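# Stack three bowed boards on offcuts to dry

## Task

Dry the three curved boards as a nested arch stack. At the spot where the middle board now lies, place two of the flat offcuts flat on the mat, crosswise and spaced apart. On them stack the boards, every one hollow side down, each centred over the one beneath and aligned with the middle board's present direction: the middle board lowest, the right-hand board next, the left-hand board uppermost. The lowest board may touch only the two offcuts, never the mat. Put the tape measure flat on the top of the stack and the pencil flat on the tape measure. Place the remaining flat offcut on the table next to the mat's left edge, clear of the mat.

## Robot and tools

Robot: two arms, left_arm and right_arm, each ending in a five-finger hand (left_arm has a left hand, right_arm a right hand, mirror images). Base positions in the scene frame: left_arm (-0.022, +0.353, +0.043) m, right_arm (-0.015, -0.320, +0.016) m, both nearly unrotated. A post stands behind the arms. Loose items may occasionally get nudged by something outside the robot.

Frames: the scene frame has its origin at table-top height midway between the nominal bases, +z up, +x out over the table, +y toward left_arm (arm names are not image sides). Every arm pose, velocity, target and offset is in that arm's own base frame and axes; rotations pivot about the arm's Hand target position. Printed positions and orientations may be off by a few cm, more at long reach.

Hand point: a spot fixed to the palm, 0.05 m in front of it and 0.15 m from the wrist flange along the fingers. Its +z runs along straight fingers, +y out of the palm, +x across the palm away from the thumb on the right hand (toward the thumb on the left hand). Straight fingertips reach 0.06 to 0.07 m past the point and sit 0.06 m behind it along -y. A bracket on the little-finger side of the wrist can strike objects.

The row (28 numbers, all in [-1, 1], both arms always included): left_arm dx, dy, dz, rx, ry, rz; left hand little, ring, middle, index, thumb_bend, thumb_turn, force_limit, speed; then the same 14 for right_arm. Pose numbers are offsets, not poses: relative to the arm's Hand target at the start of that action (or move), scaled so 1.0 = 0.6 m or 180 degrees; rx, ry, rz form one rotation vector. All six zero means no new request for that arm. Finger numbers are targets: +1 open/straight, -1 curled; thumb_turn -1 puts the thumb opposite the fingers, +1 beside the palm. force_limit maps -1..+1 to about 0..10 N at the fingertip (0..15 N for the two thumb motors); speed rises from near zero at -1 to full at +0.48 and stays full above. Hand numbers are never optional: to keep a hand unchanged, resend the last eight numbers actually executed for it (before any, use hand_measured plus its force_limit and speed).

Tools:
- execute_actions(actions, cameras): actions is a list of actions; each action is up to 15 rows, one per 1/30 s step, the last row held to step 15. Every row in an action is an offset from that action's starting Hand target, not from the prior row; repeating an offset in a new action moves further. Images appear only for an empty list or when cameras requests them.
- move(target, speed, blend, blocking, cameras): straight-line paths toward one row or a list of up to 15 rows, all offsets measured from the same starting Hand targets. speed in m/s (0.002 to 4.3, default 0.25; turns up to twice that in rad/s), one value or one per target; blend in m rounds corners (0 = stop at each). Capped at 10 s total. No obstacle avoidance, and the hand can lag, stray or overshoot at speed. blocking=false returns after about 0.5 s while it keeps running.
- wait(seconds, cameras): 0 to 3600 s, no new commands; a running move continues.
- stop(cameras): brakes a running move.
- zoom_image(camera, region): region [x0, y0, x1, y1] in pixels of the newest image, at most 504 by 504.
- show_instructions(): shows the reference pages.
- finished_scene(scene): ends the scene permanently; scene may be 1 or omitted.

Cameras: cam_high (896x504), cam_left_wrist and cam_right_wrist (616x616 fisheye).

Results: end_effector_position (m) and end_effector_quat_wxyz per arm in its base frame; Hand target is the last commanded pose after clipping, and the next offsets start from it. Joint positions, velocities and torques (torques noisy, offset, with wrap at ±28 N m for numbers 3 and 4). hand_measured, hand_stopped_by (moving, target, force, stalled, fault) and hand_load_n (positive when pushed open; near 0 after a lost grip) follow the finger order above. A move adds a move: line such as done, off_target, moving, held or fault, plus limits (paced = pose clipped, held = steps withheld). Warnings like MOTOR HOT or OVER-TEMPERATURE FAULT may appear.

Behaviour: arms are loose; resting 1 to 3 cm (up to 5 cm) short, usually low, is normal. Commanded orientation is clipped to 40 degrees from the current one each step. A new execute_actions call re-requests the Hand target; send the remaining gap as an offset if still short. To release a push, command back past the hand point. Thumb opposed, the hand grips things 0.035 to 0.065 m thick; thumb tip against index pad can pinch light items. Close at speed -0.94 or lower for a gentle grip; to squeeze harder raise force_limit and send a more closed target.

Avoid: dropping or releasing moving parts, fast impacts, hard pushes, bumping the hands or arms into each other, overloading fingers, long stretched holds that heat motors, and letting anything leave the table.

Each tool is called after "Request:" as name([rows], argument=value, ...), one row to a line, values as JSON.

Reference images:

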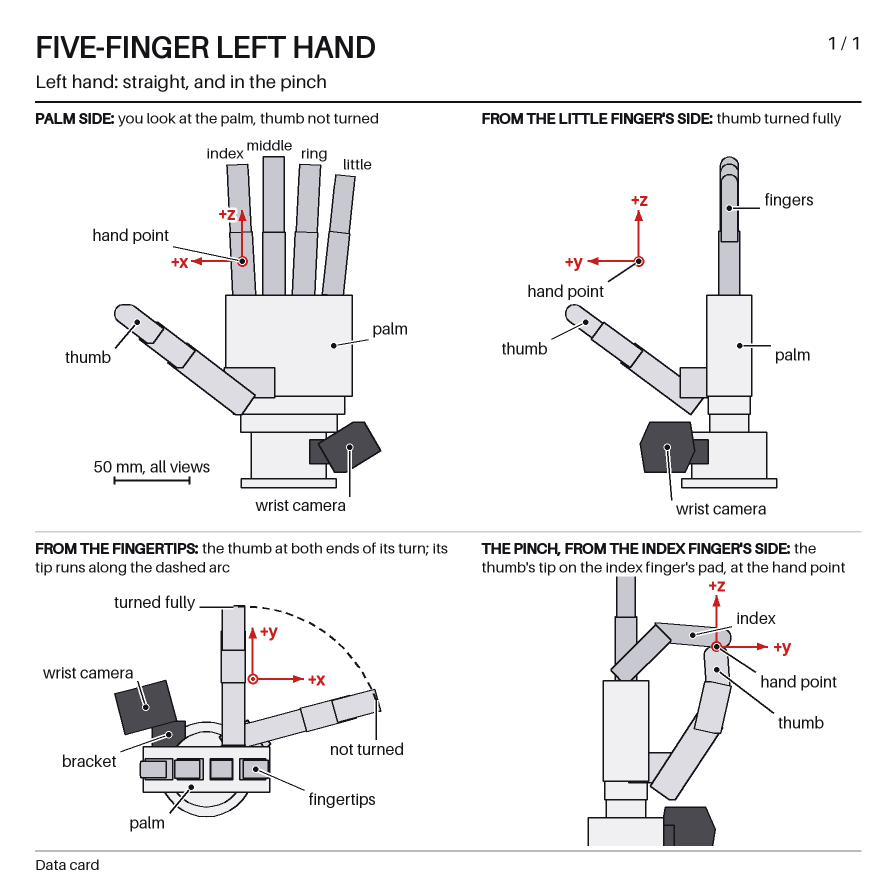

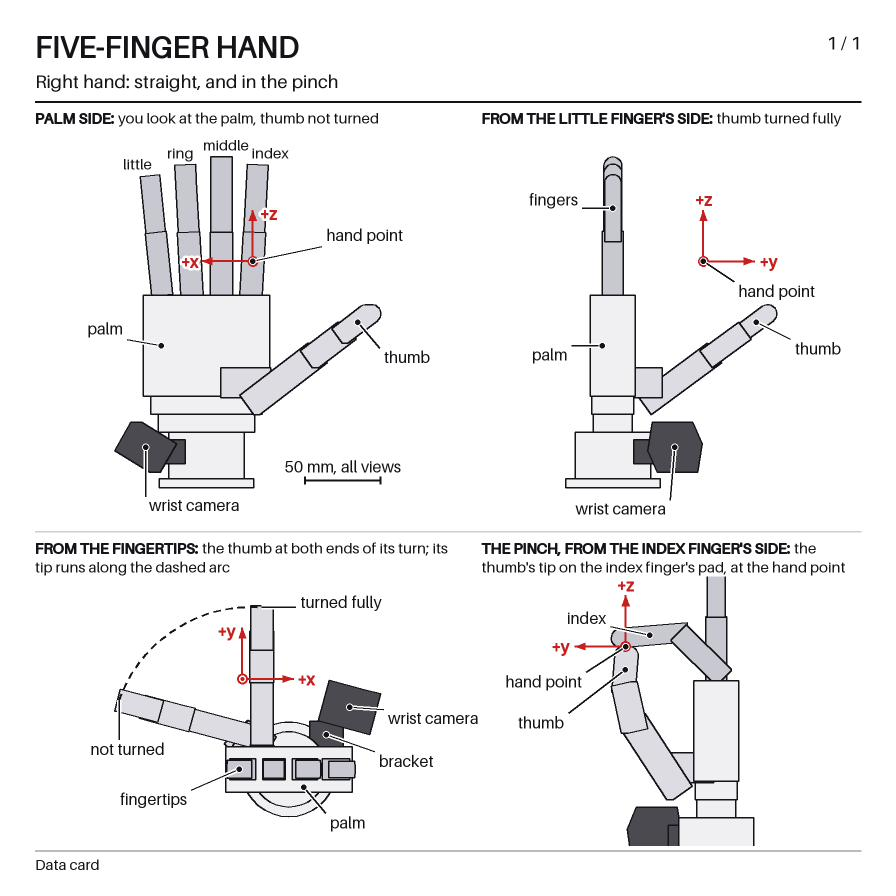

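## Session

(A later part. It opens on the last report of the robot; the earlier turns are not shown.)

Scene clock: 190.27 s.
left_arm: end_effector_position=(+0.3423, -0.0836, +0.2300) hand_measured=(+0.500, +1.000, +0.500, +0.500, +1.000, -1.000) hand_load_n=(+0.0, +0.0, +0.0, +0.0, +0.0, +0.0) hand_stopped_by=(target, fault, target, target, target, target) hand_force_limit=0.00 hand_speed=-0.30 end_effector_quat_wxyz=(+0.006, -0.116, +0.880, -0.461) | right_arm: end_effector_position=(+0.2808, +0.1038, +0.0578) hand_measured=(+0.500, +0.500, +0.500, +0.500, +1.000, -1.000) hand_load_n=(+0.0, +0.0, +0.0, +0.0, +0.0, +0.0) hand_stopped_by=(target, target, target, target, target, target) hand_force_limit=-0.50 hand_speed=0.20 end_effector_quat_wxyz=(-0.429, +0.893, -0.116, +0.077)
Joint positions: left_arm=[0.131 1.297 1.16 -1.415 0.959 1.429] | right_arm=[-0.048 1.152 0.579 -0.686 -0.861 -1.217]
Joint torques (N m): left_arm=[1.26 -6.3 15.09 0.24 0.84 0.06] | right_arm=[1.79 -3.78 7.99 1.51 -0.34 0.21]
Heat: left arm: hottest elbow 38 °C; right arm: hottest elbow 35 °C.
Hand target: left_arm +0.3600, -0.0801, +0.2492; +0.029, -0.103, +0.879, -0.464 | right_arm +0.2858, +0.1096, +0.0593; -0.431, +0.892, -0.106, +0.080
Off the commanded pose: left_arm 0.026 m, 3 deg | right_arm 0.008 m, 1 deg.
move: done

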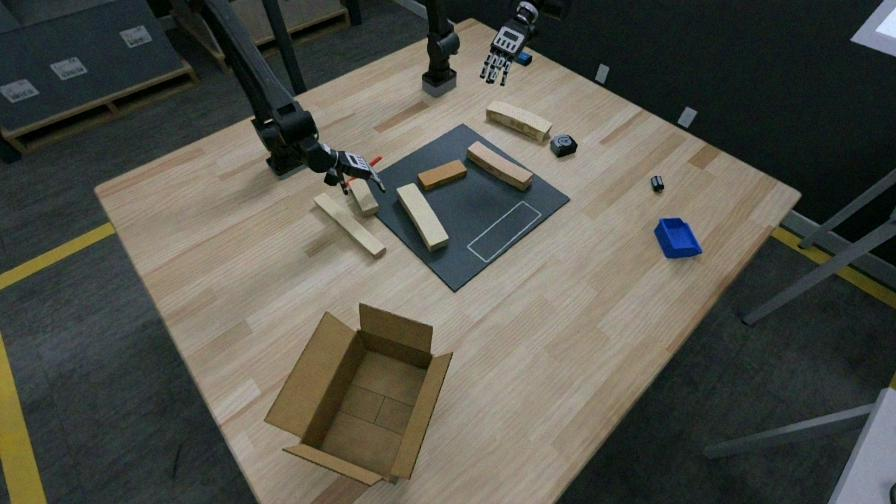

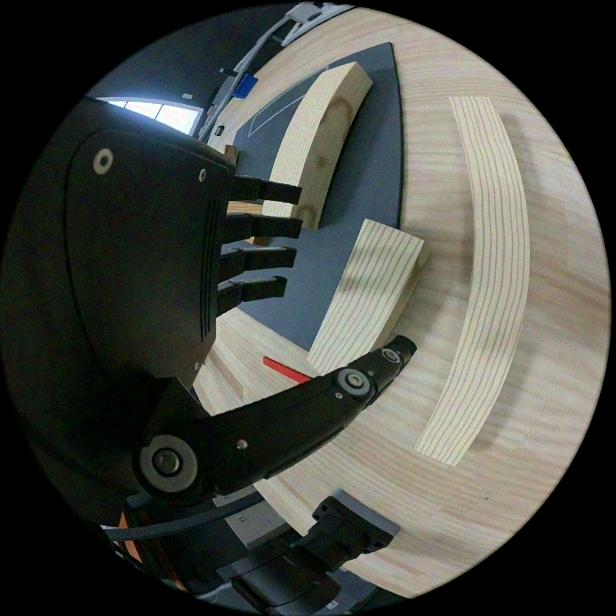

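Request:
move([
  [0,0,0,0,0,0, 0.5,0.5,0.5,0.5,1,-1,0.0,-0.3, 0,0,-0.063,0,0,0.0, 0.5,0.5,0.5,0.5,1,-1,-0.5,0.2],
], speed=0.05, cameras=["cam_high","cam_right_wrist"])

Request:
zoom_image(camera="cam_high", region=[300, 120, 400, 220])

Scene clock: 192.87 s.
left_arm: end_effector_position=(+0.3423, -0.0836, +0.2300) hand_measured=(+0.500, +1.000, +0.500, +0.500, +1.000, -1.000) hand_load_n=(+0.0, +0.0, +0.0, +0.0, +0.0, +0.0) hand_stopped_by=(target, fault, target, target, target, target) hand_force_limit=0.00 hand_speed=-0.30 end_effector_quat_wxyz=(+0.006, -0.116, +0.880, -0.461) | right_arm: end_effector_position=(+0.2807, +0.1038, +0.0205) hand_measured=(+0.500, +0.500, +0.500, +0.500, +1.000, -1.000) hand_load_n=(+0.0, +0.0, +0.0, +0.0, +0.0, +0.0) hand_stopped_by=(target, target, target, target, target, target) hand_force_limit=-0.50 hand_speed=0.20 end_effector_quat_wxyz=(-0.429, +0.893, -0.116, +0.077)
Joint positions: left_arm=[0.131 1.297 1.16 -1.415 0.959 1.429] | right_arm=[-0.048 1.239 0.522 -0.542 -0.861 -1.217]
Joint torques (N m): left_arm=[0.38 -6.18 14.91 0.24 0.84 0.08] | right_arm=[1.85 -4.13 7.24 1.5 -0.34 0.22]
Heat: left arm: hottest elbow 38 °C; right arm: hottest elbow 34 °C.
Hand target: left_arm +0.3600, -0.0801, +0.2492; +0.029, -0.103, +0.879, -0.464 | right_arm +0.2858, +0.1096, +0.0215; -0.431, +0.892, -0.106, +0.080
Off the commanded pose: left_arm 0.026 m, 3 deg | right_arm 0.008 m, 1 deg.
move: done

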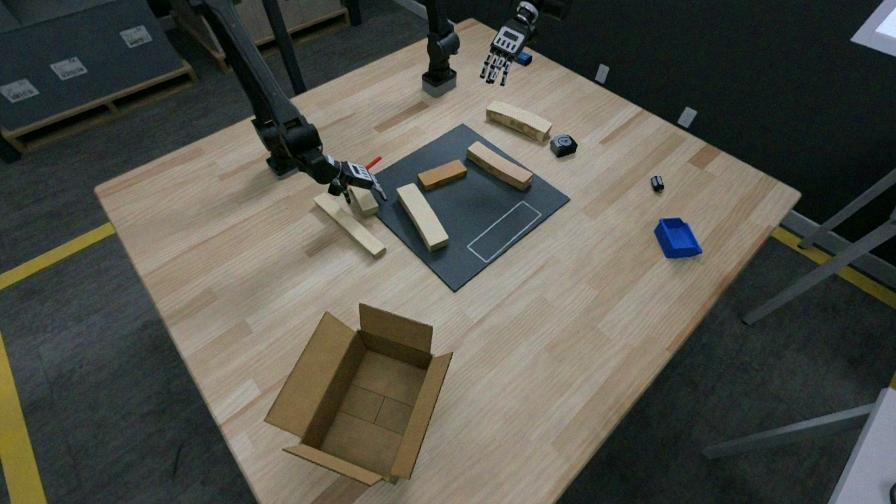

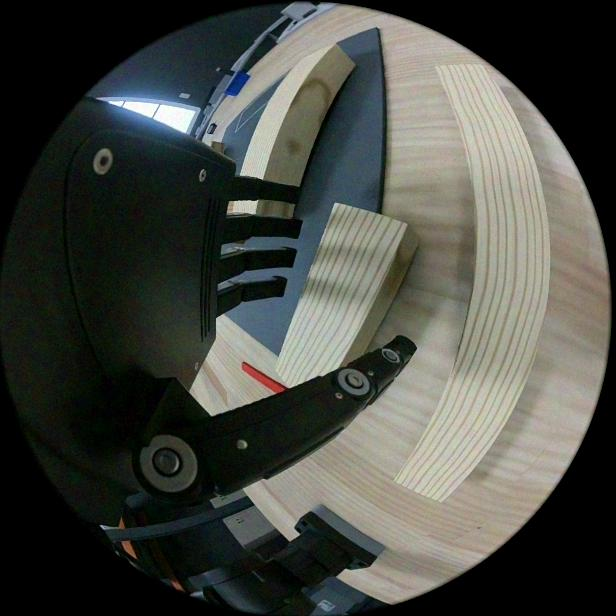

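Scaled by 5.040 from the camera's image (finer frame: 1280x720).

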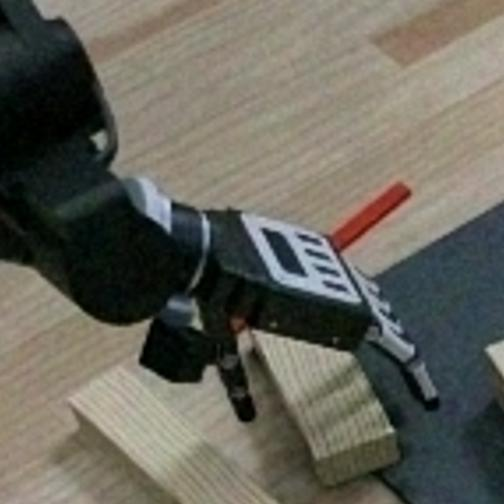

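Request:
move([
  [0,0,0,0,0,0, 0.5,0.5,0.5,0.5,1,-1,0.0,-0.3, 0,0,-0.01,0,0,0.0, 0.5,0.5,0.5,0.5,1,-1,-0.5,0.2],
], speed=0.03, cameras=[])

Scene clock: 194.20 s.
left_arm: end_effector_position=(+0.3423, -0.0836, +0.2300) hand_measured=(+0.500, +1.000, +0.500, +0.500, +1.000, -1.000) hand_load_n=(+0.0, +0.0, +0.0, +0.0, +0.0, +0.0) hand_stopped_by=(target, fault, target, target, target, target) hand_force_limit=0.00 hand_speed=-0.30 end_effector_quat_wxyz=(+0.006, -0.116, +0.880, -0.461) | right_arm: end_effector_position=(+0.2809, +0.1038, +0.0144) hand_measured=(+0.500, +0.500, +0.500, +0.500, +1.000, -1.000) hand_load_n=(+0.0, +0.0, +0.0, +0.0, +0.0, +0.0) hand_stopped_by=(target, target, target, target, target, target) hand_force_limit=-0.50 hand_speed=0.20 end_effector_quat_wxyz=(-0.429, +0.893, -0.116, +0.077)
Joint positions: left_arm=[0.131 1.297 1.16 -1.415 0.959 1.429] | right_arm=[-0.048 1.256 0.514 -0.517 -0.861 -1.217]
Joint torques (N m): left_arm=[0.73 -6.53 14.94 0.23 0.84 0.07] | right_arm=[1.73 -4.19 7.1 1.52 -0.34 0.21]
Heat: left arm: hottest elbow 38 °C; right arm: hottest elbow 34 °C.
Hand target: left_arm +0.3600, -0.0801, +0.2492; +0.029, -0.103, +0.879, -0.464 | right_arm +0.2858, +0.1096, +0.0155; -0.431, +0.892, -0.106, +0.080
Off the commanded pose: left_arm 0.026 m, 3 deg | right_arm 0.008 m, 1 deg.
move: done

Request:
move([
  [0,0,0,0,0,0, 0.5,0.5,0.5,0.5,1,-1,0.0,-0.3, 0,0,0,0,0,0.0, 0.3,0.3,-0.5,-0.5,1,-1,0,-0.8],
], speed=0.03, cameras=["cam_high","cam_right_wrist"])

Request:
zoom_image(camera="cam_high", region=[300, 120, 400, 220])

Scene clock: 196.67 s.
left_arm: end_effector_position=(+0.3423, -0.0836, +0.2300) hand_measured=(+0.500, +1.000, +0.500, +0.500, +1.000, -1.000) hand_load_n=(+0.0, +0.0, +0.0, +0.0, +0.0, +0.0) hand_stopped_by=(target, fault, target, target, target, target) hand_force_limit=0.00 hand_speed=-0.30 end_effector_quat_wxyz=(+0.006, -0.116, +0.880, -0.461) | right_arm: end_effector_position=(+0.2812, +0.1063, +0.0142) hand_measured=(+0.300, +0.300, -0.106, -0.144, +1.000, -1.000) hand_load_n=(+0.0, +0.0, +6.0, +8.5, +1.5, -3.0) hand_stopped_by=(target, target, force, force, target, target) hand_force_limit=0.00 hand_speed=-0.80 end_effector_quat_wxyz=(-0.429, +0.894, -0.107, +0.078)
Joint positions: left_arm=[0.131 1.297 1.16 -1.415 0.959 1.429] | right_arm=[-0.037 1.256 0.514 -0.513 -0.86 -1.223]
Joint torques (N m): left_arm=[0.62 -6.65 14.99 0.28 0.82 0.08] | right_arm=[1.55 -4.31 7.15 1.33 -0.4 0.21]
Heat: left arm: hottest elbow 39 °C; right arm: hottest elbow 34 °C.
Hand target: left_arm +0.3600, -0.0801, +0.2492; +0.029, -0.103, +0.879, -0.464 | right_arm +0.2858, +0.1096, +0.0155; -0.431, +0.892, -0.106, +0.080
Off the commanded pose: left_arm 0.026 m, 3 deg | right_arm 0.006 m, 0 deg.
move: done

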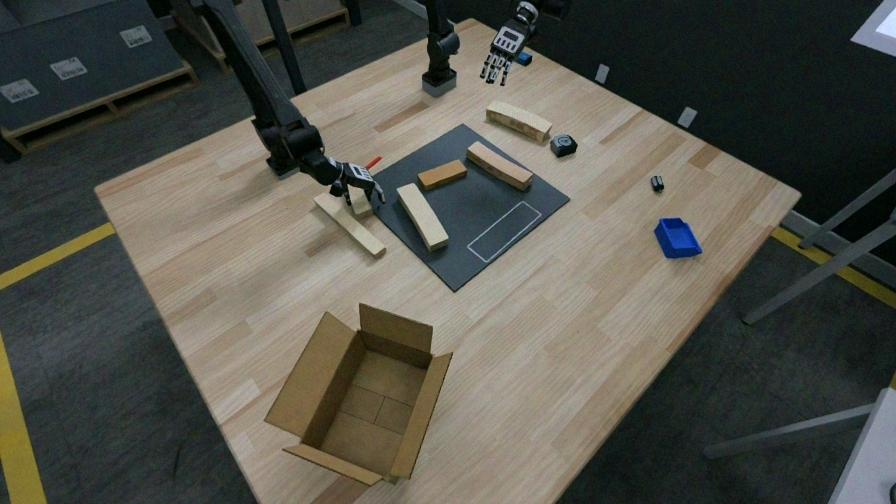

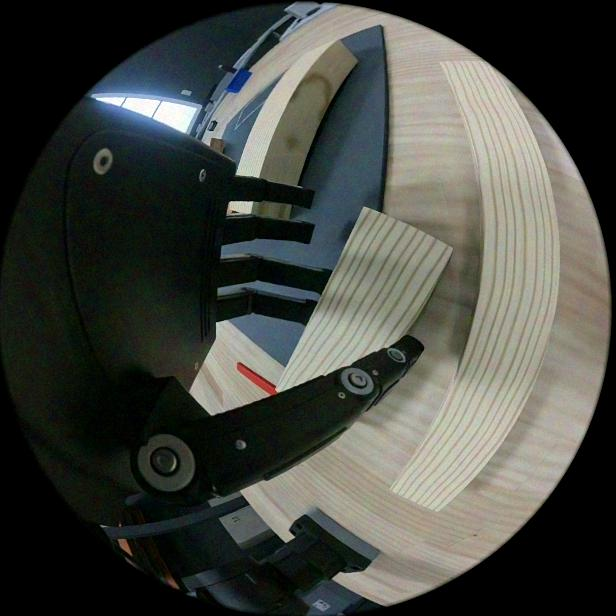

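Scaled by 5.040 from the camera's image (finer frame: 1280x720).

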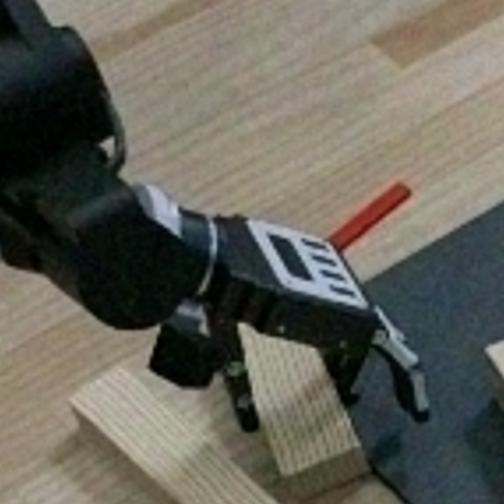

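Request:
move([
  [0,0,0,0,0,0, 0.5,0.5,0.5,0.5,1,-1,0.0,-0.3, 0.01,0.01,0.2,0,0,0.0, 0.3,0.3,-0.5,-0.5,1,-1,0,-0.8],
], speed=0.08, cameras=["cam_high","cam_right_wrist"])

Request:
zoom_image(camera="cam_high", region=[300, 100, 420, 220])

Scene clock: 201.77 s.
left_arm: end_effector_position=(+0.3423, -0.0836, +0.2300) hand_measured=(+0.500, +1.000, +0.500, +0.500, +1.000, -1.000) hand_load_n=(-0.5, +0.0, +0.0, +0.0, +0.0, +0.0) hand_stopped_by=(target, fault, target, target, target, target) hand_force_limit=0.00 hand_speed=-0.30 end_effector_quat_wxyz=(+0.006, -0.116, +0.880, -0.461) | right_arm: end_effector_position=(+0.2744, +0.1099, +0.1080) hand_measured=(+0.300, +0.300, -0.106, -0.144, +1.000, -1.000) hand_load_n=(+0.0, +0.0, +6.0, +8.0, +1.5, -3.0) hand_stopped_by=(target, target, force, force, target, target) hand_force_limit=0.00 hand_speed=-0.80 end_effector_quat_wxyz=(-0.426, +0.895, -0.123, +0.055)
Joint positions: left_arm=[0.131 1.297 1.16 -1.415 0.959 1.429] | right_arm=[-0.025 1.077 0.679 -0.887 -0.854 -1.192]
Joint torques (N m): left_arm=[0.79 -6.24 14.94 0.4 0.83 0.11] | right_arm=[1.85 -5.3 12.97 0.43 -0.41 0.22]
Heat: left arm: hottest elbow 39 °C; right arm: hottest elbow 34 °C.
Hand target: left_arm +0.3600, -0.0801, +0.2492; +0.029, -0.103, +0.879, -0.464 | right_arm +0.2918, +0.1156, +0.1355; -0.431, +0.892, -0.106, +0.080
Off the commanded pose: left_arm 0.026 m, 3 deg | right_arm 0.033 m, 3 deg.
move: off_target (right_arm)

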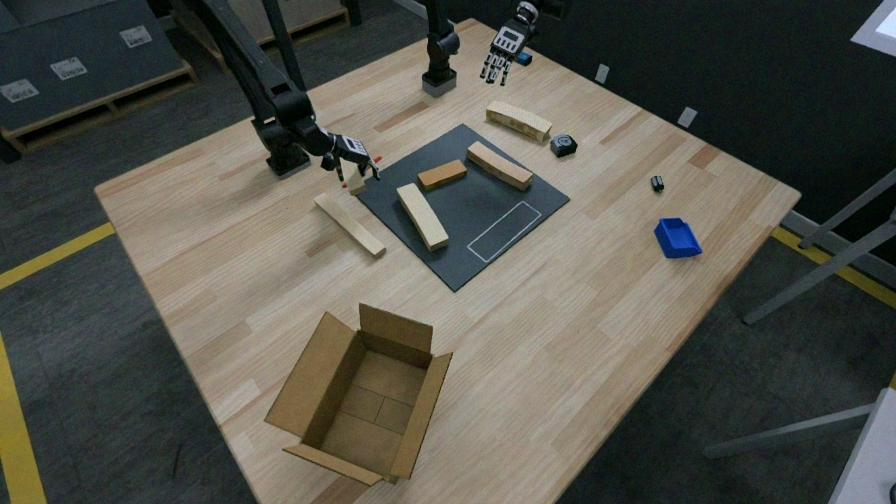

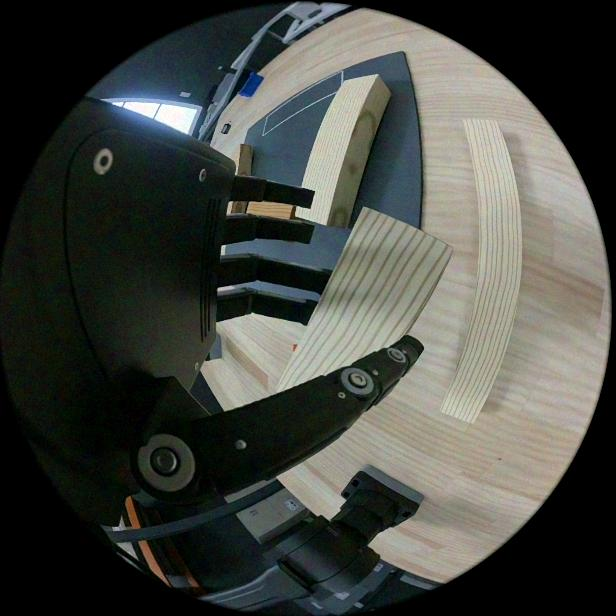

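Scaled by 4.200 from the camera's image (finer frame: 1280x720).

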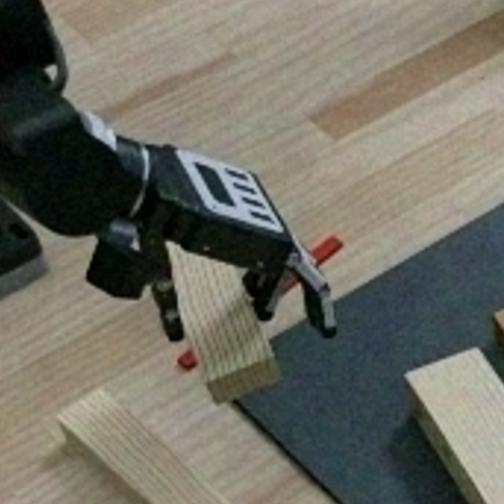

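Request:
move([
  [0,0,0,0,0,0, 0.5,0.5,0.5,0.5,1,-1,0.0,-0.3, 0.4553,0.349,0.0,0,0,-0.4906, 0.3,0.3,-0.5,-0.5,1,-1,0,-0.8],
], speed=0.12, cameras=["cam_high","cam_right_wrist"])

Request:
zoom_image(camera="cam_high", region=[380, 120, 540, 280])

Scene clock: 209.97 s.
left_arm: end_effector_position=(+0.3423, -0.0836, +0.2300) hand_measured=(+0.500, +1.000, +0.500, +0.500, +1.000, -1.000) hand_load_n=(-0.5, -0.5, +0.0, +0.0, +0.0, +0.0) hand_stopped_by=(target, fault, target, target, target, target) hand_force_limit=0.00 hand_speed=-0.30 end_effector_quat_wxyz=(+0.006, -0.116, +0.880, -0.461) | right_arm: end_effector_position=(+0.5511, +0.3018, +0.1067) hand_measured=(+0.300, +0.300, -0.106, -0.144, +1.000, -1.000) hand_load_n=(+0.0, +0.0, +6.0, +8.0, +1.5, -3.0) hand_stopped_by=(target, target, force, force, target, target) hand_force_limit=0.00 hand_speed=-0.80 end_effector_quat_wxyz=(+0.223, -0.580, +0.698, -0.357)
Joint positions: left_arm=[0.131 1.297 1.16 -1.415 0.959 1.429] | right_arm=[0.618 1.732 1.323 -0.551 0.662 0.586]
Joint torques (N m): left_arm=[0.44 -6.59 15.02 0.31 0.86 0.08] | right_arm=[1.55 -12.63 13.7 0.91 0.53 0.23]
Heat: left arm: hottest elbow 40 °C; right arm: hottest elbow 35 °C.
Hand target: left_arm +0.3600, -0.0801, +0.2492; +0.029, -0.103, +0.879, -0.464 | right_arm +0.5650, +0.3250, +0.1355; +0.254, -0.567, +0.698, -0.358
Off the commanded pose: left_arm 0.026 m, 3 deg | right_arm 0.040 m, 4 deg.
move: off_target (right_arm)

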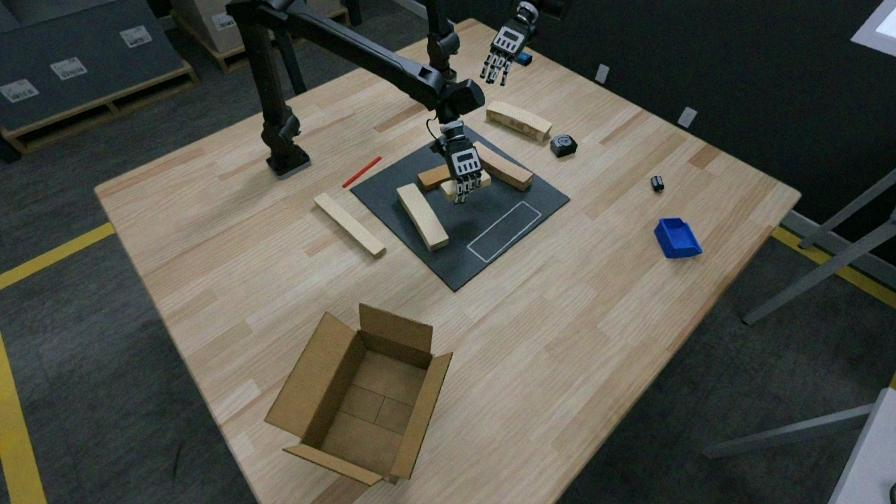

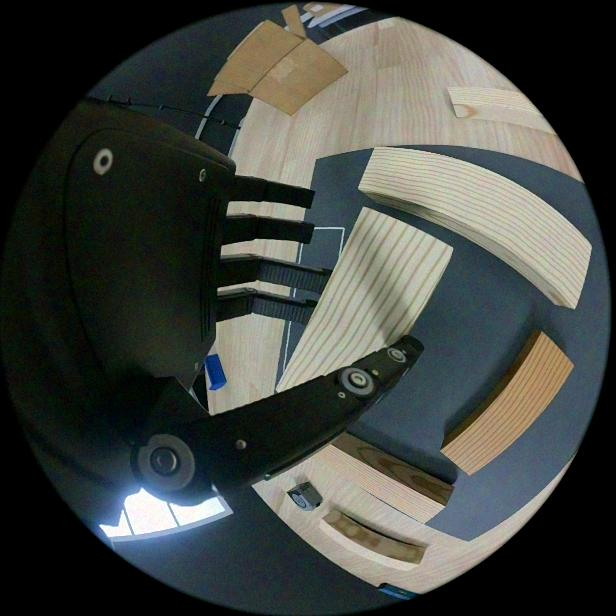

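Scaled by 3.150 from the camera's image (finer frame: 1280x720).

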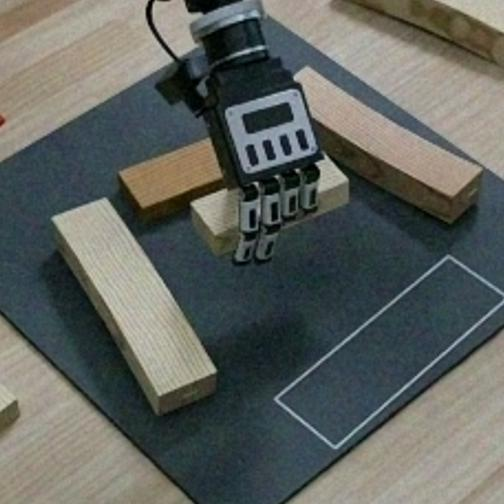

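Request:
move([
  [0,0,0,0,0,0, 0.5,0.5,0.5,0.5,1,-1,0.0,-0.3, -0.002,0.004,-0.14,0.009,-0.009,0, 0.3,0.3,-0.5,-0.5,1,-1,0,-0.8],
], speed=0.08, cameras=["cam_high","cam_right_wrist"])

Request:
zoom_image(camera="cam_high", region=[380, 120, 540, 280])

Scene clock: 212.63 s.
left_arm: end_effector_position=(+0.3423, -0.0836, +0.2300) hand_measured=(+0.500, +1.000, +0.500, +0.500, +1.000, -1.000) hand_load_n=(+0.0, +0.0, +0.0, +0.0, -0.5, +0.0) hand_stopped_by=(target, fault, target, target, target, target) hand_force_limit=0.00 hand_speed=-0.30 end_effector_quat_wxyz=(+0.006, -0.116, +0.880, -0.461) | right_arm: end_effector_position=(+0.5588, +0.3088, +0.0382) hand_measured=(+0.300, +0.300, -0.106, -0.144, +1.000, -1.000) hand_load_n=(+0.0, +0.0, +6.5, +8.0, +2.0, -3.0) hand_stopped_by=(target, target, force, force, target, target) hand_force_limit=0.00 hand_speed=-0.80 end_effector_quat_wxyz=(+0.245, -0.568, +0.700, -0.357)
Joint positions: left_arm=[0.131 1.297 1.16 -1.415 0.959 1.429] | right_arm=[0.62 1.824 1.232 -0.324 0.662 0.593]
Joint torques (N m): left_arm=[0.44 -6.71 14.95 0.38 0.84 0.09] | right_arm=[1.67 -13.45 8.83 2.19 0.43 0.23]
Heat: left arm: hottest elbow 40 °C; right arm: hottest elbow 35 °C.
Hand target: left_arm +0.3600, -0.0801, +0.2492; +0.029, -0.103, +0.879, -0.464 | right_arm +0.5638, +0.3274, +0.0515; +0.271, -0.558, +0.699, -0.356
Off the commanded pose: left_arm 0.026 m, 3 deg | right_arm 0.023 m, 3 deg.
move: off_target (right_arm)

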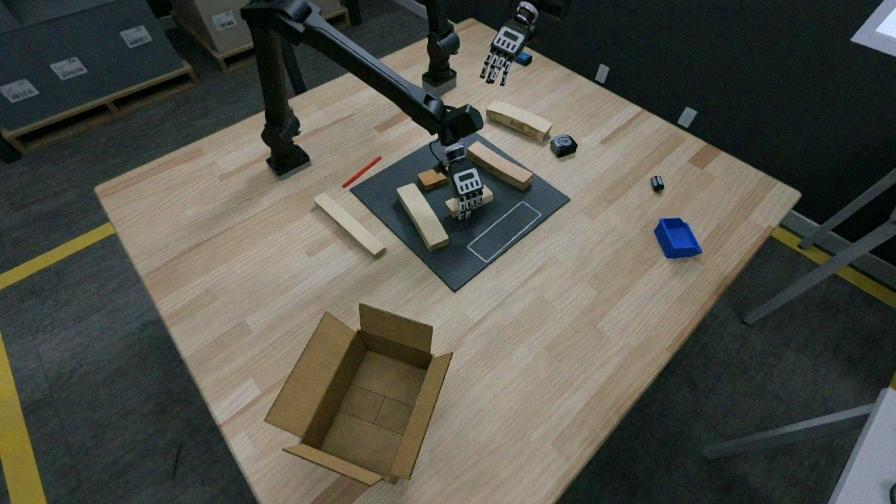

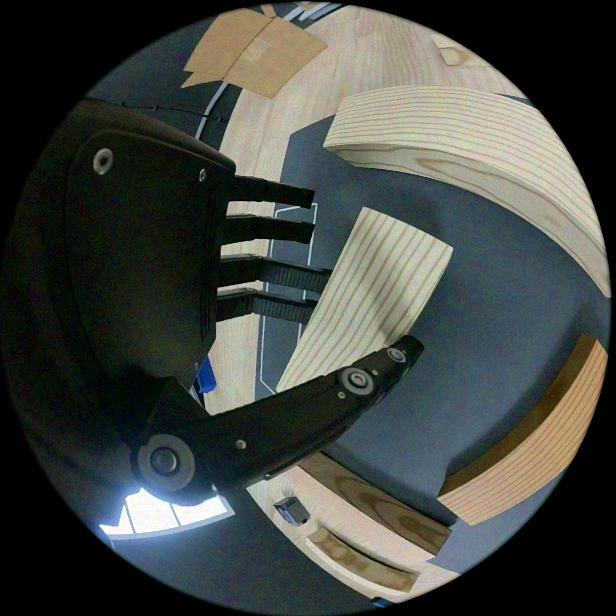

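Scaled by 3.150 from the camera's image (finer frame: 1280x720).

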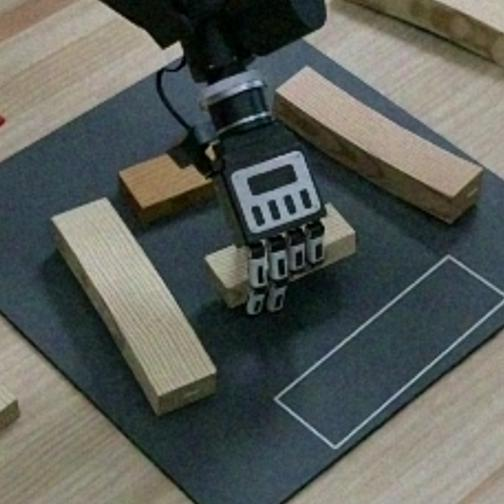

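Request:
move([
  [0,0,0,0,0,0, 0.5,0.5,0.5,0.5,1,-1,0.0,-0.3, 0,0.025,-0.045,0.003,-0.003,0, 0.3,0.3,-0.5,-0.5,1,-1,0,-0.8],
], speed=0.05, cameras=["cam_high"])

Request:
zoom_image(camera="cam_high", region=[400, 140, 520, 260])

Scene clock: 214.70 s.
left_arm: end_effector_position=(+0.3423, -0.0836, +0.2300) hand_measured=(+0.500, +1.000, +0.500, +0.500, +1.000, -1.000) hand_load_n=(+0.0, +0.0, +0.0, -0.5, +0.0, +0.0) hand_stopped_by=(target, fault, target, target, target, target) hand_force_limit=0.00 hand_speed=-0.30 end_effector_quat_wxyz=(+0.006, -0.116, +0.880, -0.461) | right_arm: end_effector_position=(+0.5591, +0.3236, +0.0153) hand_measured=(+0.300, +0.300, -0.106, -0.144, +1.000, -1.000) hand_load_n=(+0.0, +0.0, +6.0, +7.5, +2.0, -3.0) hand_stopped_by=(target, target, force, force, target, target) hand_force_limit=0.00 hand_speed=-0.80 end_effector_quat_wxyz=(+0.251, -0.567, +0.698, -0.357)
Joint positions: left_arm=[0.131 1.297 1.16 -1.415 0.959 1.429] | right_arm=[0.641 1.874 1.232 -0.27 0.674 0.61]
Joint torques (N m): left_arm=[0.91 -6.3 14.99 0.36 0.85 0.07] | right_arm=[1.79 -13.33 8.44 2.33 0.43 0.29]
Heat: left arm: hottest elbow 40 °C; right arm: hottest elbow 34 °C.
Hand target: left_arm +0.3600, -0.0801, +0.2492; +0.029, -0.103, +0.879, -0.464 | right_arm +0.5638, +0.3424, +0.0245; +0.277, -0.555, +0.699, -0.355
Off the commanded pose: left_arm 0.026 m, 3 deg | right_arm 0.021 m, 3 deg.
move: off_target (right_arm)

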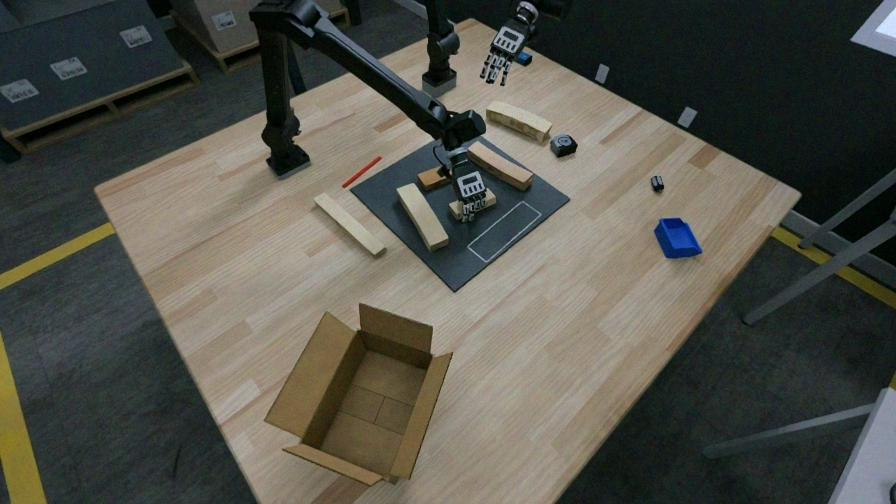

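Scaled by 4.200 from the camera's image (finer frame: 1280x720).

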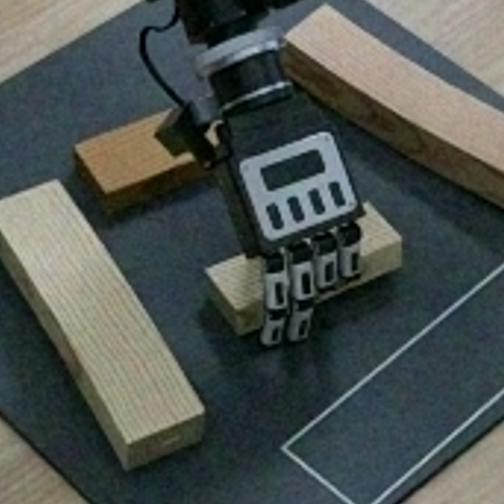

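Request:
move([
  [0,0,0,0,0,0, 0.5,0.5,0.5,0.5,1,-1,0.0,-0.3, -0.012,-0.055,0.008,0,0,0, 0.3,0.3,-0.5,-0.5,1,-1,0,-0.8],
], speed=0.05, cameras=["cam_high"])

Request:
zoom_image(camera="cam_high", region=[400, 140, 520, 260])

Scene clock: 217.73 s.
left_arm: end_effector_position=(+0.3423, -0.0836, +0.2300) hand_measured=(+0.500, +1.000, +0.500, +0.500, +1.000, -1.000) hand_load_n=(+0.0, +0.0, +0.0, +0.0, +0.0, +0.0) hand_stopped_by=(target, fault, target, target, target, target) hand_force_limit=0.00 hand_speed=-0.30 end_effector_quat_wxyz=(+0.006, -0.116, +0.880, -0.461) | right_arm: end_effector_position=(+0.5483, +0.3201, +0.0147) hand_measured=(+0.300, +0.300, -0.106, -0.144, +1.000, -1.000) hand_load_n=(+0.0, +0.0, +7.0, +6.0, +1.5, -1.5) hand_stopped_by=(target, target, force, force, target, target) hand_force_limit=0.00 hand_speed=-0.80 end_effector_quat_wxyz=(+0.270, -0.562, +0.700, -0.350)
Joint positions: left_arm=[0.131 1.297 1.16 -1.415 0.959 1.429] | right_arm=[0.641 1.841 1.165 -0.203 0.656 0.615]
Joint torques (N m): left_arm=[0.26 -6.24 14.95 0.38 0.81 0.09] | right_arm=[-0.73 -14.74 6.89 1.63 0.16 -0.07]
Heat: left arm: hottest elbow 40 °C; right arm: hottest elbow 34 °C.
Hand target: left_arm +0.3600, -0.0801, +0.2492; +0.029, -0.103, +0.879, -0.464 | right_arm +0.5566, +0.3094, +0.0293; +0.277, -0.555, +0.699, -0.355
Off the commanded pose: left_arm 0.026 m, 3 deg | right_arm 0.020 m, 1 deg.
move: off_target (right_arm)

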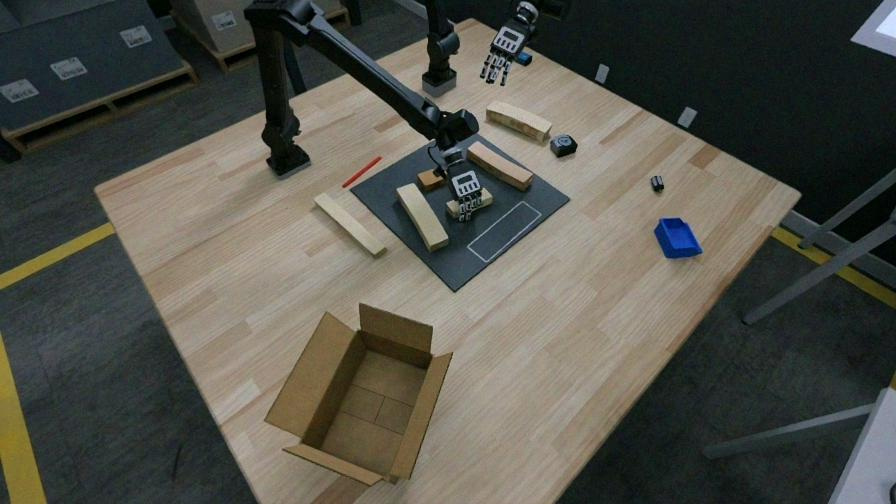

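Scaled by 4.200 from the camera's image (finer frame: 1280x720).

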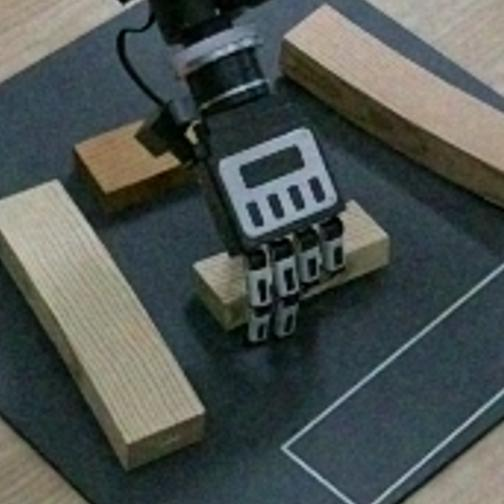

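Request:
move([
  [0,0,0,0,0,0, 0.5,0.5,0.5,0.5,1,-1,0.0,-0.3, 0,-0.025,0.006,0,0,0, 0.3,0.3,-0.5,-0.5,1,-1,0,-0.8],
], speed=0.04, cameras=["cam_high"])

Request:
zoom_image(camera="cam_high", region=[400, 140, 520, 260])

Scene clock: 220.23 s.
left_arm: end_effector_position=(+0.3423, -0.0836, +0.2300) hand_measured=(+0.500, +1.000, +0.500, +0.500, +1.000, -1.000) hand_load_n=(-0.5, +0.0, -0.5, +0.0, +0.0, +0.0) hand_stopped_by=(target, fault, target, target, target, target) hand_force_limit=0.00 hand_speed=-0.30 end_effector_quat_wxyz=(+0.006, -0.116, +0.880, -0.461) | right_arm: end_effector_position=(+0.5437, +0.3091, +0.0144) hand_measured=(+0.300, +0.300, -0.106, -0.144, +1.000, -1.000) hand_load_n=(+0.0, +0.0, +6.5, +6.5, +1.5, +0.0) hand_stopped_by=(target, target, force, force, target, target) hand_force_limit=0.00 hand_speed=-0.80 end_effector_quat_wxyz=(+0.268, -0.565, +0.700, -0.345)
Joint positions: left_arm=[0.131 1.297 1.16 -1.415 0.959 1.429] | right_arm=[0.626 1.819 1.134 -0.192 0.636 0.603]
Joint torques (N m): left_arm=[0.67 -6.24 14.95 0.27 0.85 0.09] | right_arm=[-1.55 -14.62 7.17 1.81 0.31 -0.14]
Heat: left arm: hottest elbow 41 °C; right arm: hottest elbow 34 °C.
Hand target: left_arm +0.3600, -0.0801, +0.2492; +0.029, -0.103, +0.879, -0.464 | right_arm +0.5566, +0.2944, +0.0329; +0.277, -0.555, +0.699, -0.355
Off the commanded pose: left_arm 0.026 m, 3 deg | right_arm 0.027 m, 2 deg.
move: off_target (right_arm)

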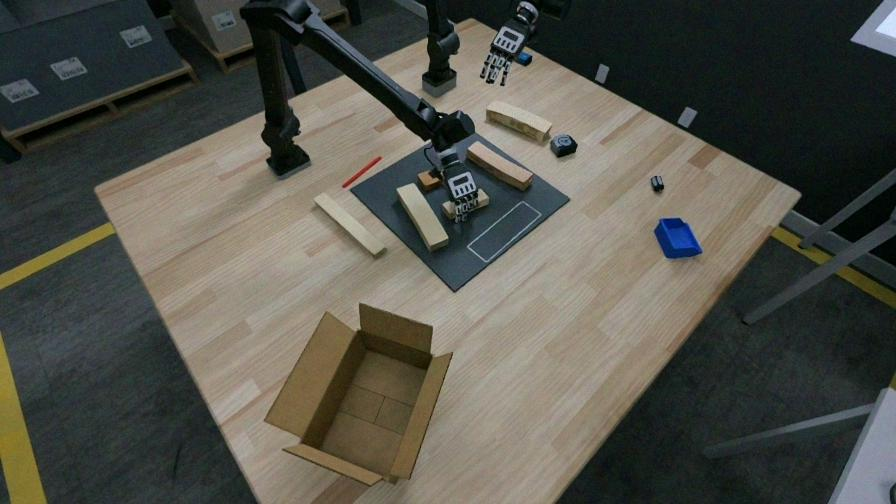

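Scaled by 4.200 from the camera's image (finer frame: 1280x720).

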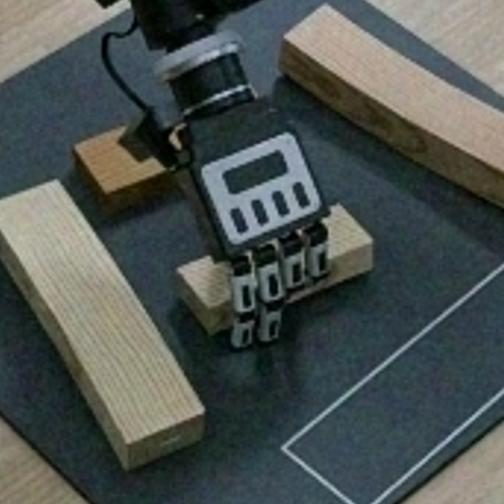

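Request:
move([
  [0,0,0,0,0,0, 0.5,0.5,0.5,0.5,1,-1,0.0,-0.3, -0.01,0.02,-0.028,0,0,0, 0.3,0.3,-0.5,-0.5,1,-1,0,-0.8],
  [0,0,0,0,0,0, 0.5,0.5,0.5,0.5,1,-1,0.0,-0.3, -0.01,0.02,-0.028,0,0,0, 0.3,0.3,0.25,0.25,1,-1,0,-0.6],
], speed=0.04, cameras=["cam_high","cam_right_wrist"])

Request:
zoom_image(camera="cam_high", region=[400, 140, 520, 260])

Scene clock: 223.80 s.
left_arm: end_effector_position=(+0.3423, -0.0836, +0.2300) hand_measured=(+0.500, +1.000, +0.500, +0.500, +1.000, -1.000) hand_load_n=(+0.0, +0.0, +0.0, +0.0, +0.0, +0.0) hand_stopped_by=(target, fault, target, target, target, target) hand_force_limit=0.00 hand_speed=-0.30 end_effector_quat_wxyz=(+0.006, -0.116, +0.880, -0.461) | right_arm: end_effector_position=(+0.5426, +0.3043, +0.0112) hand_measured=(+0.300, +0.300, +0.250, +0.250, +1.000, -1.000) hand_load_n=(+0.0, +0.0, +0.0, +0.0, +0.0, +0.0) hand_stopped_by=(target, target, target, target, target, target) hand_force_limit=0.00 hand_speed=-0.60 end_effector_quat_wxyz=(+0.267, -0.561, +0.701, -0.350)
Joint positions: left_arm=[0.131 1.297 1.16 -1.415 0.959 1.429] | right_arm=[0.624 1.819 1.12 -0.177 0.648 0.603]
Joint torques (N m): left_arm=[0.32 -6.53 14.97 0.36 0.83 0.08] | right_arm=[0.5 -12.4 7.92 2.11 0.44 0.08]
Heat: left arm: hottest elbow 41 °C; right arm: hottest elbow 34 °C.
Hand target: left_arm +0.3600, -0.0801, +0.2492; +0.029, -0.103, +0.879, -0.464 | right_arm +0.5506, +0.3064, +0.0161; +0.277, -0.555, +0.699, -0.355
Off the commanded pose: left_arm 0.026 m, 3 deg | right_arm 0.010 m, 2 deg.
move: done

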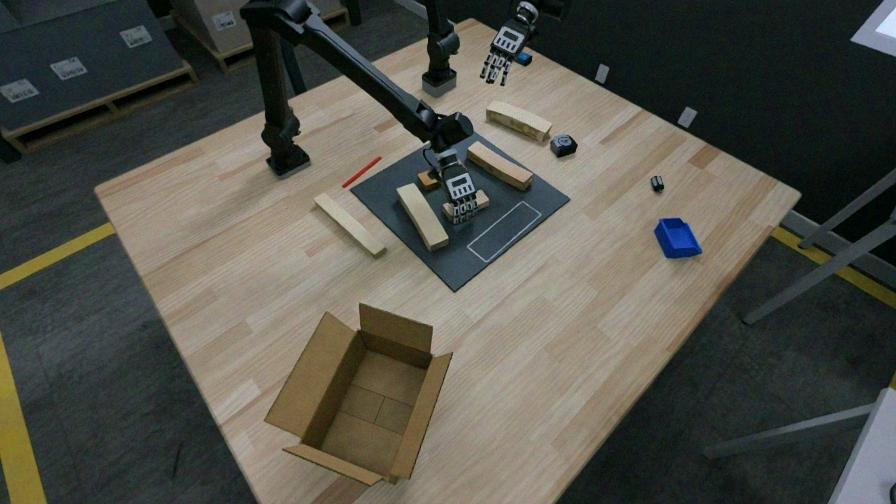

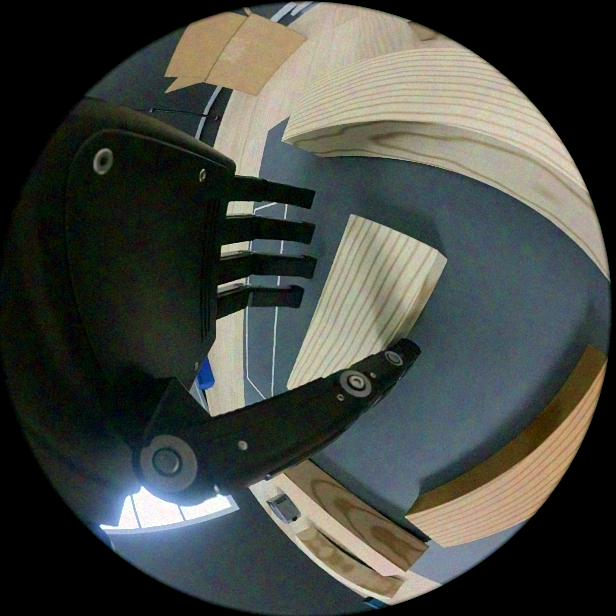

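Scaled by 4.200 from the camera's image (finer frame: 1280x720).

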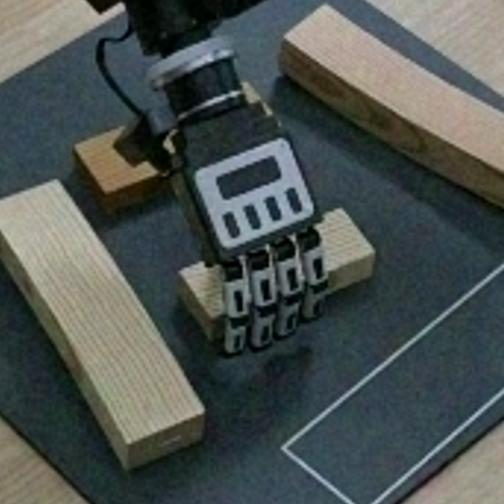

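Request:
move([
  [0,0.1,0,0,0,0, 0.5,0.5,0.5,0.5,1,-1,0.0,-0.3, 0,0,0.2,0,0,0, 0.5,0.5,0.5,0.5,1,-1,0,-0.3],
  [0.01,0.1975,-0.2487,0.0148,-0.0357,0.0101, 0.5,0.5,0.5,0.5,1,-1,0.0,-0.3, -0.333,-0.498,0.173,-0.0085,-0.005,0.5958, 0.5,0.5,0.5,0.5,1,-1,0,-0.3],
], speed=0.15, blend=0.03, cameras=["all"])

Request:
zoom_image(camera="cam_high", region=[340, 110, 580, 290])

Scene clock: 236.93 s.
left_arm: end_effector_position=(+0.3646, +0.0322, +0.1061) hand_measured=(+0.500, +1.000, +0.500, +0.500, +1.000, -1.000) hand_load_n=(+0.0, +0.0, +0.0, +0.0, +0.0, +0.0) hand_stopped_by=(target, fault, target, target, target, target) hand_force_limit=0.00 hand_speed=-0.30 end_effector_quat_wxyz=(+0.082, -0.090, +0.885, -0.450) | right_arm: end_effector_position=(+0.3361, +0.0182, +0.1097) hand_measured=(+0.500, +0.500, +0.500, +0.500, +1.000, -1.000) hand_load_n=(+0.0, +0.0, +0.0, +0.0, +0.0, +0.0) hand_stopped_by=(target, target, target, target, target, target) hand_force_limit=0.00 hand_speed=-0.30 end_effector_quat_wxyz=(-0.441, +0.897, +0.022, -0.014)
Joint positions: left_arm=[0.415 1.494 1.031 -1.292 0.937 1.876] | right_arm=[-0.253 1.52 1.065 -1.493 -0.855 -2.047]
Joint torques (N m): left_arm=[1.26 -8 7.72 0.94 0.48 0.09] | right_arm=[-0.56 -7.82 10.89 -0.73 -0.34 -0.02]
Heat: left arm: hottest elbow 41 °C; right arm: hottest elbow 33 °C.
Hand target: left_arm +0.3660, +0.0384, +0.0999; +0.088, -0.090, +0.885, -0.448 | right_arm +0.3508, +0.0076, +0.1199; -0.449, +0.893, +0.038, -0.001
Off the commanded pose: left_arm 0.009 m, 1 deg | right_arm 0.021 m, 3 deg.
joint sent to its limit (right arm) — joint 6 (wrist roll), lower limit. The joint targets are off in position, not in orientation.
move: off_target (right_arm)

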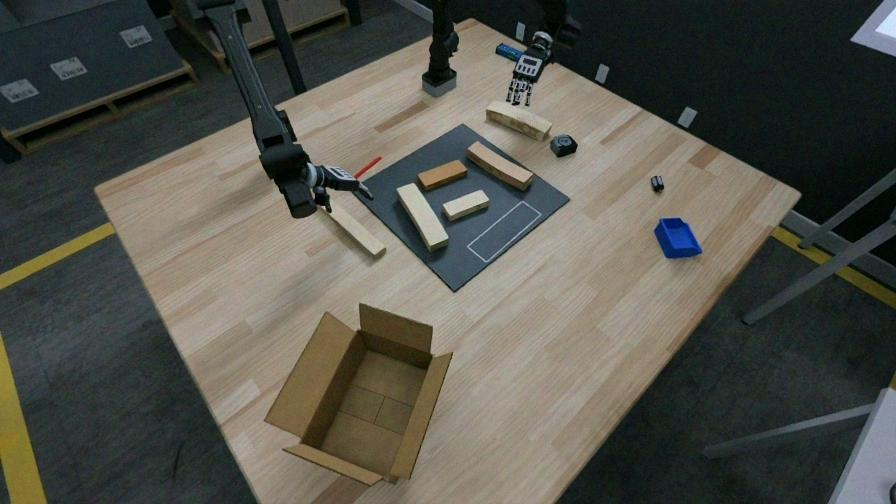

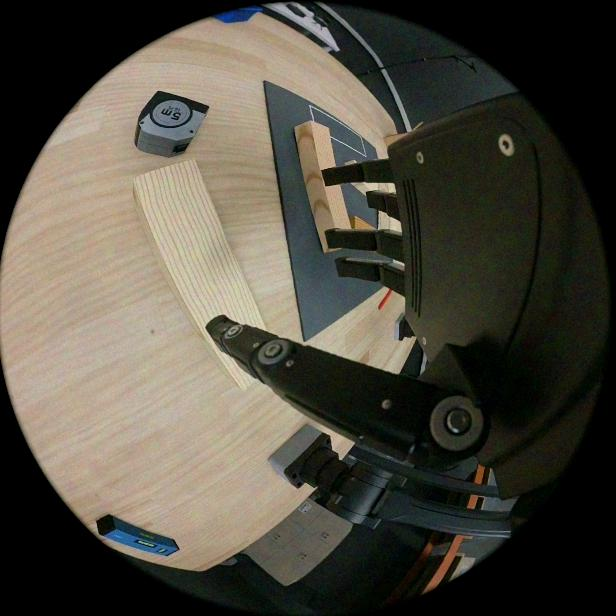

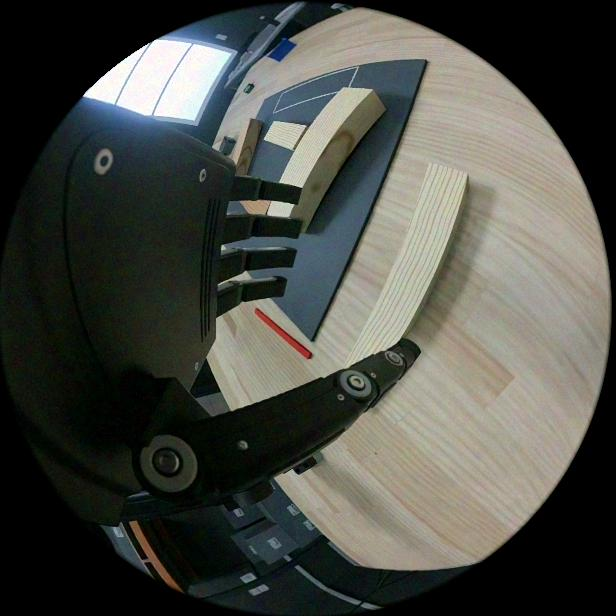

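Scaled by 2.100 from the camera's image (finer frame: 1280x720).

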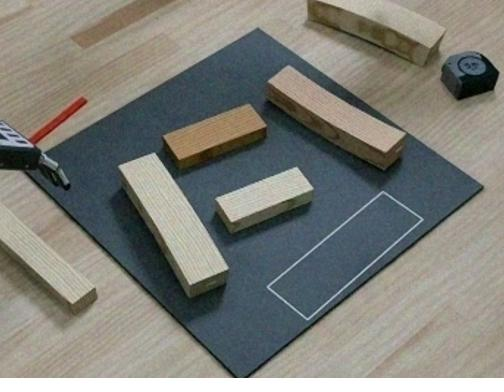

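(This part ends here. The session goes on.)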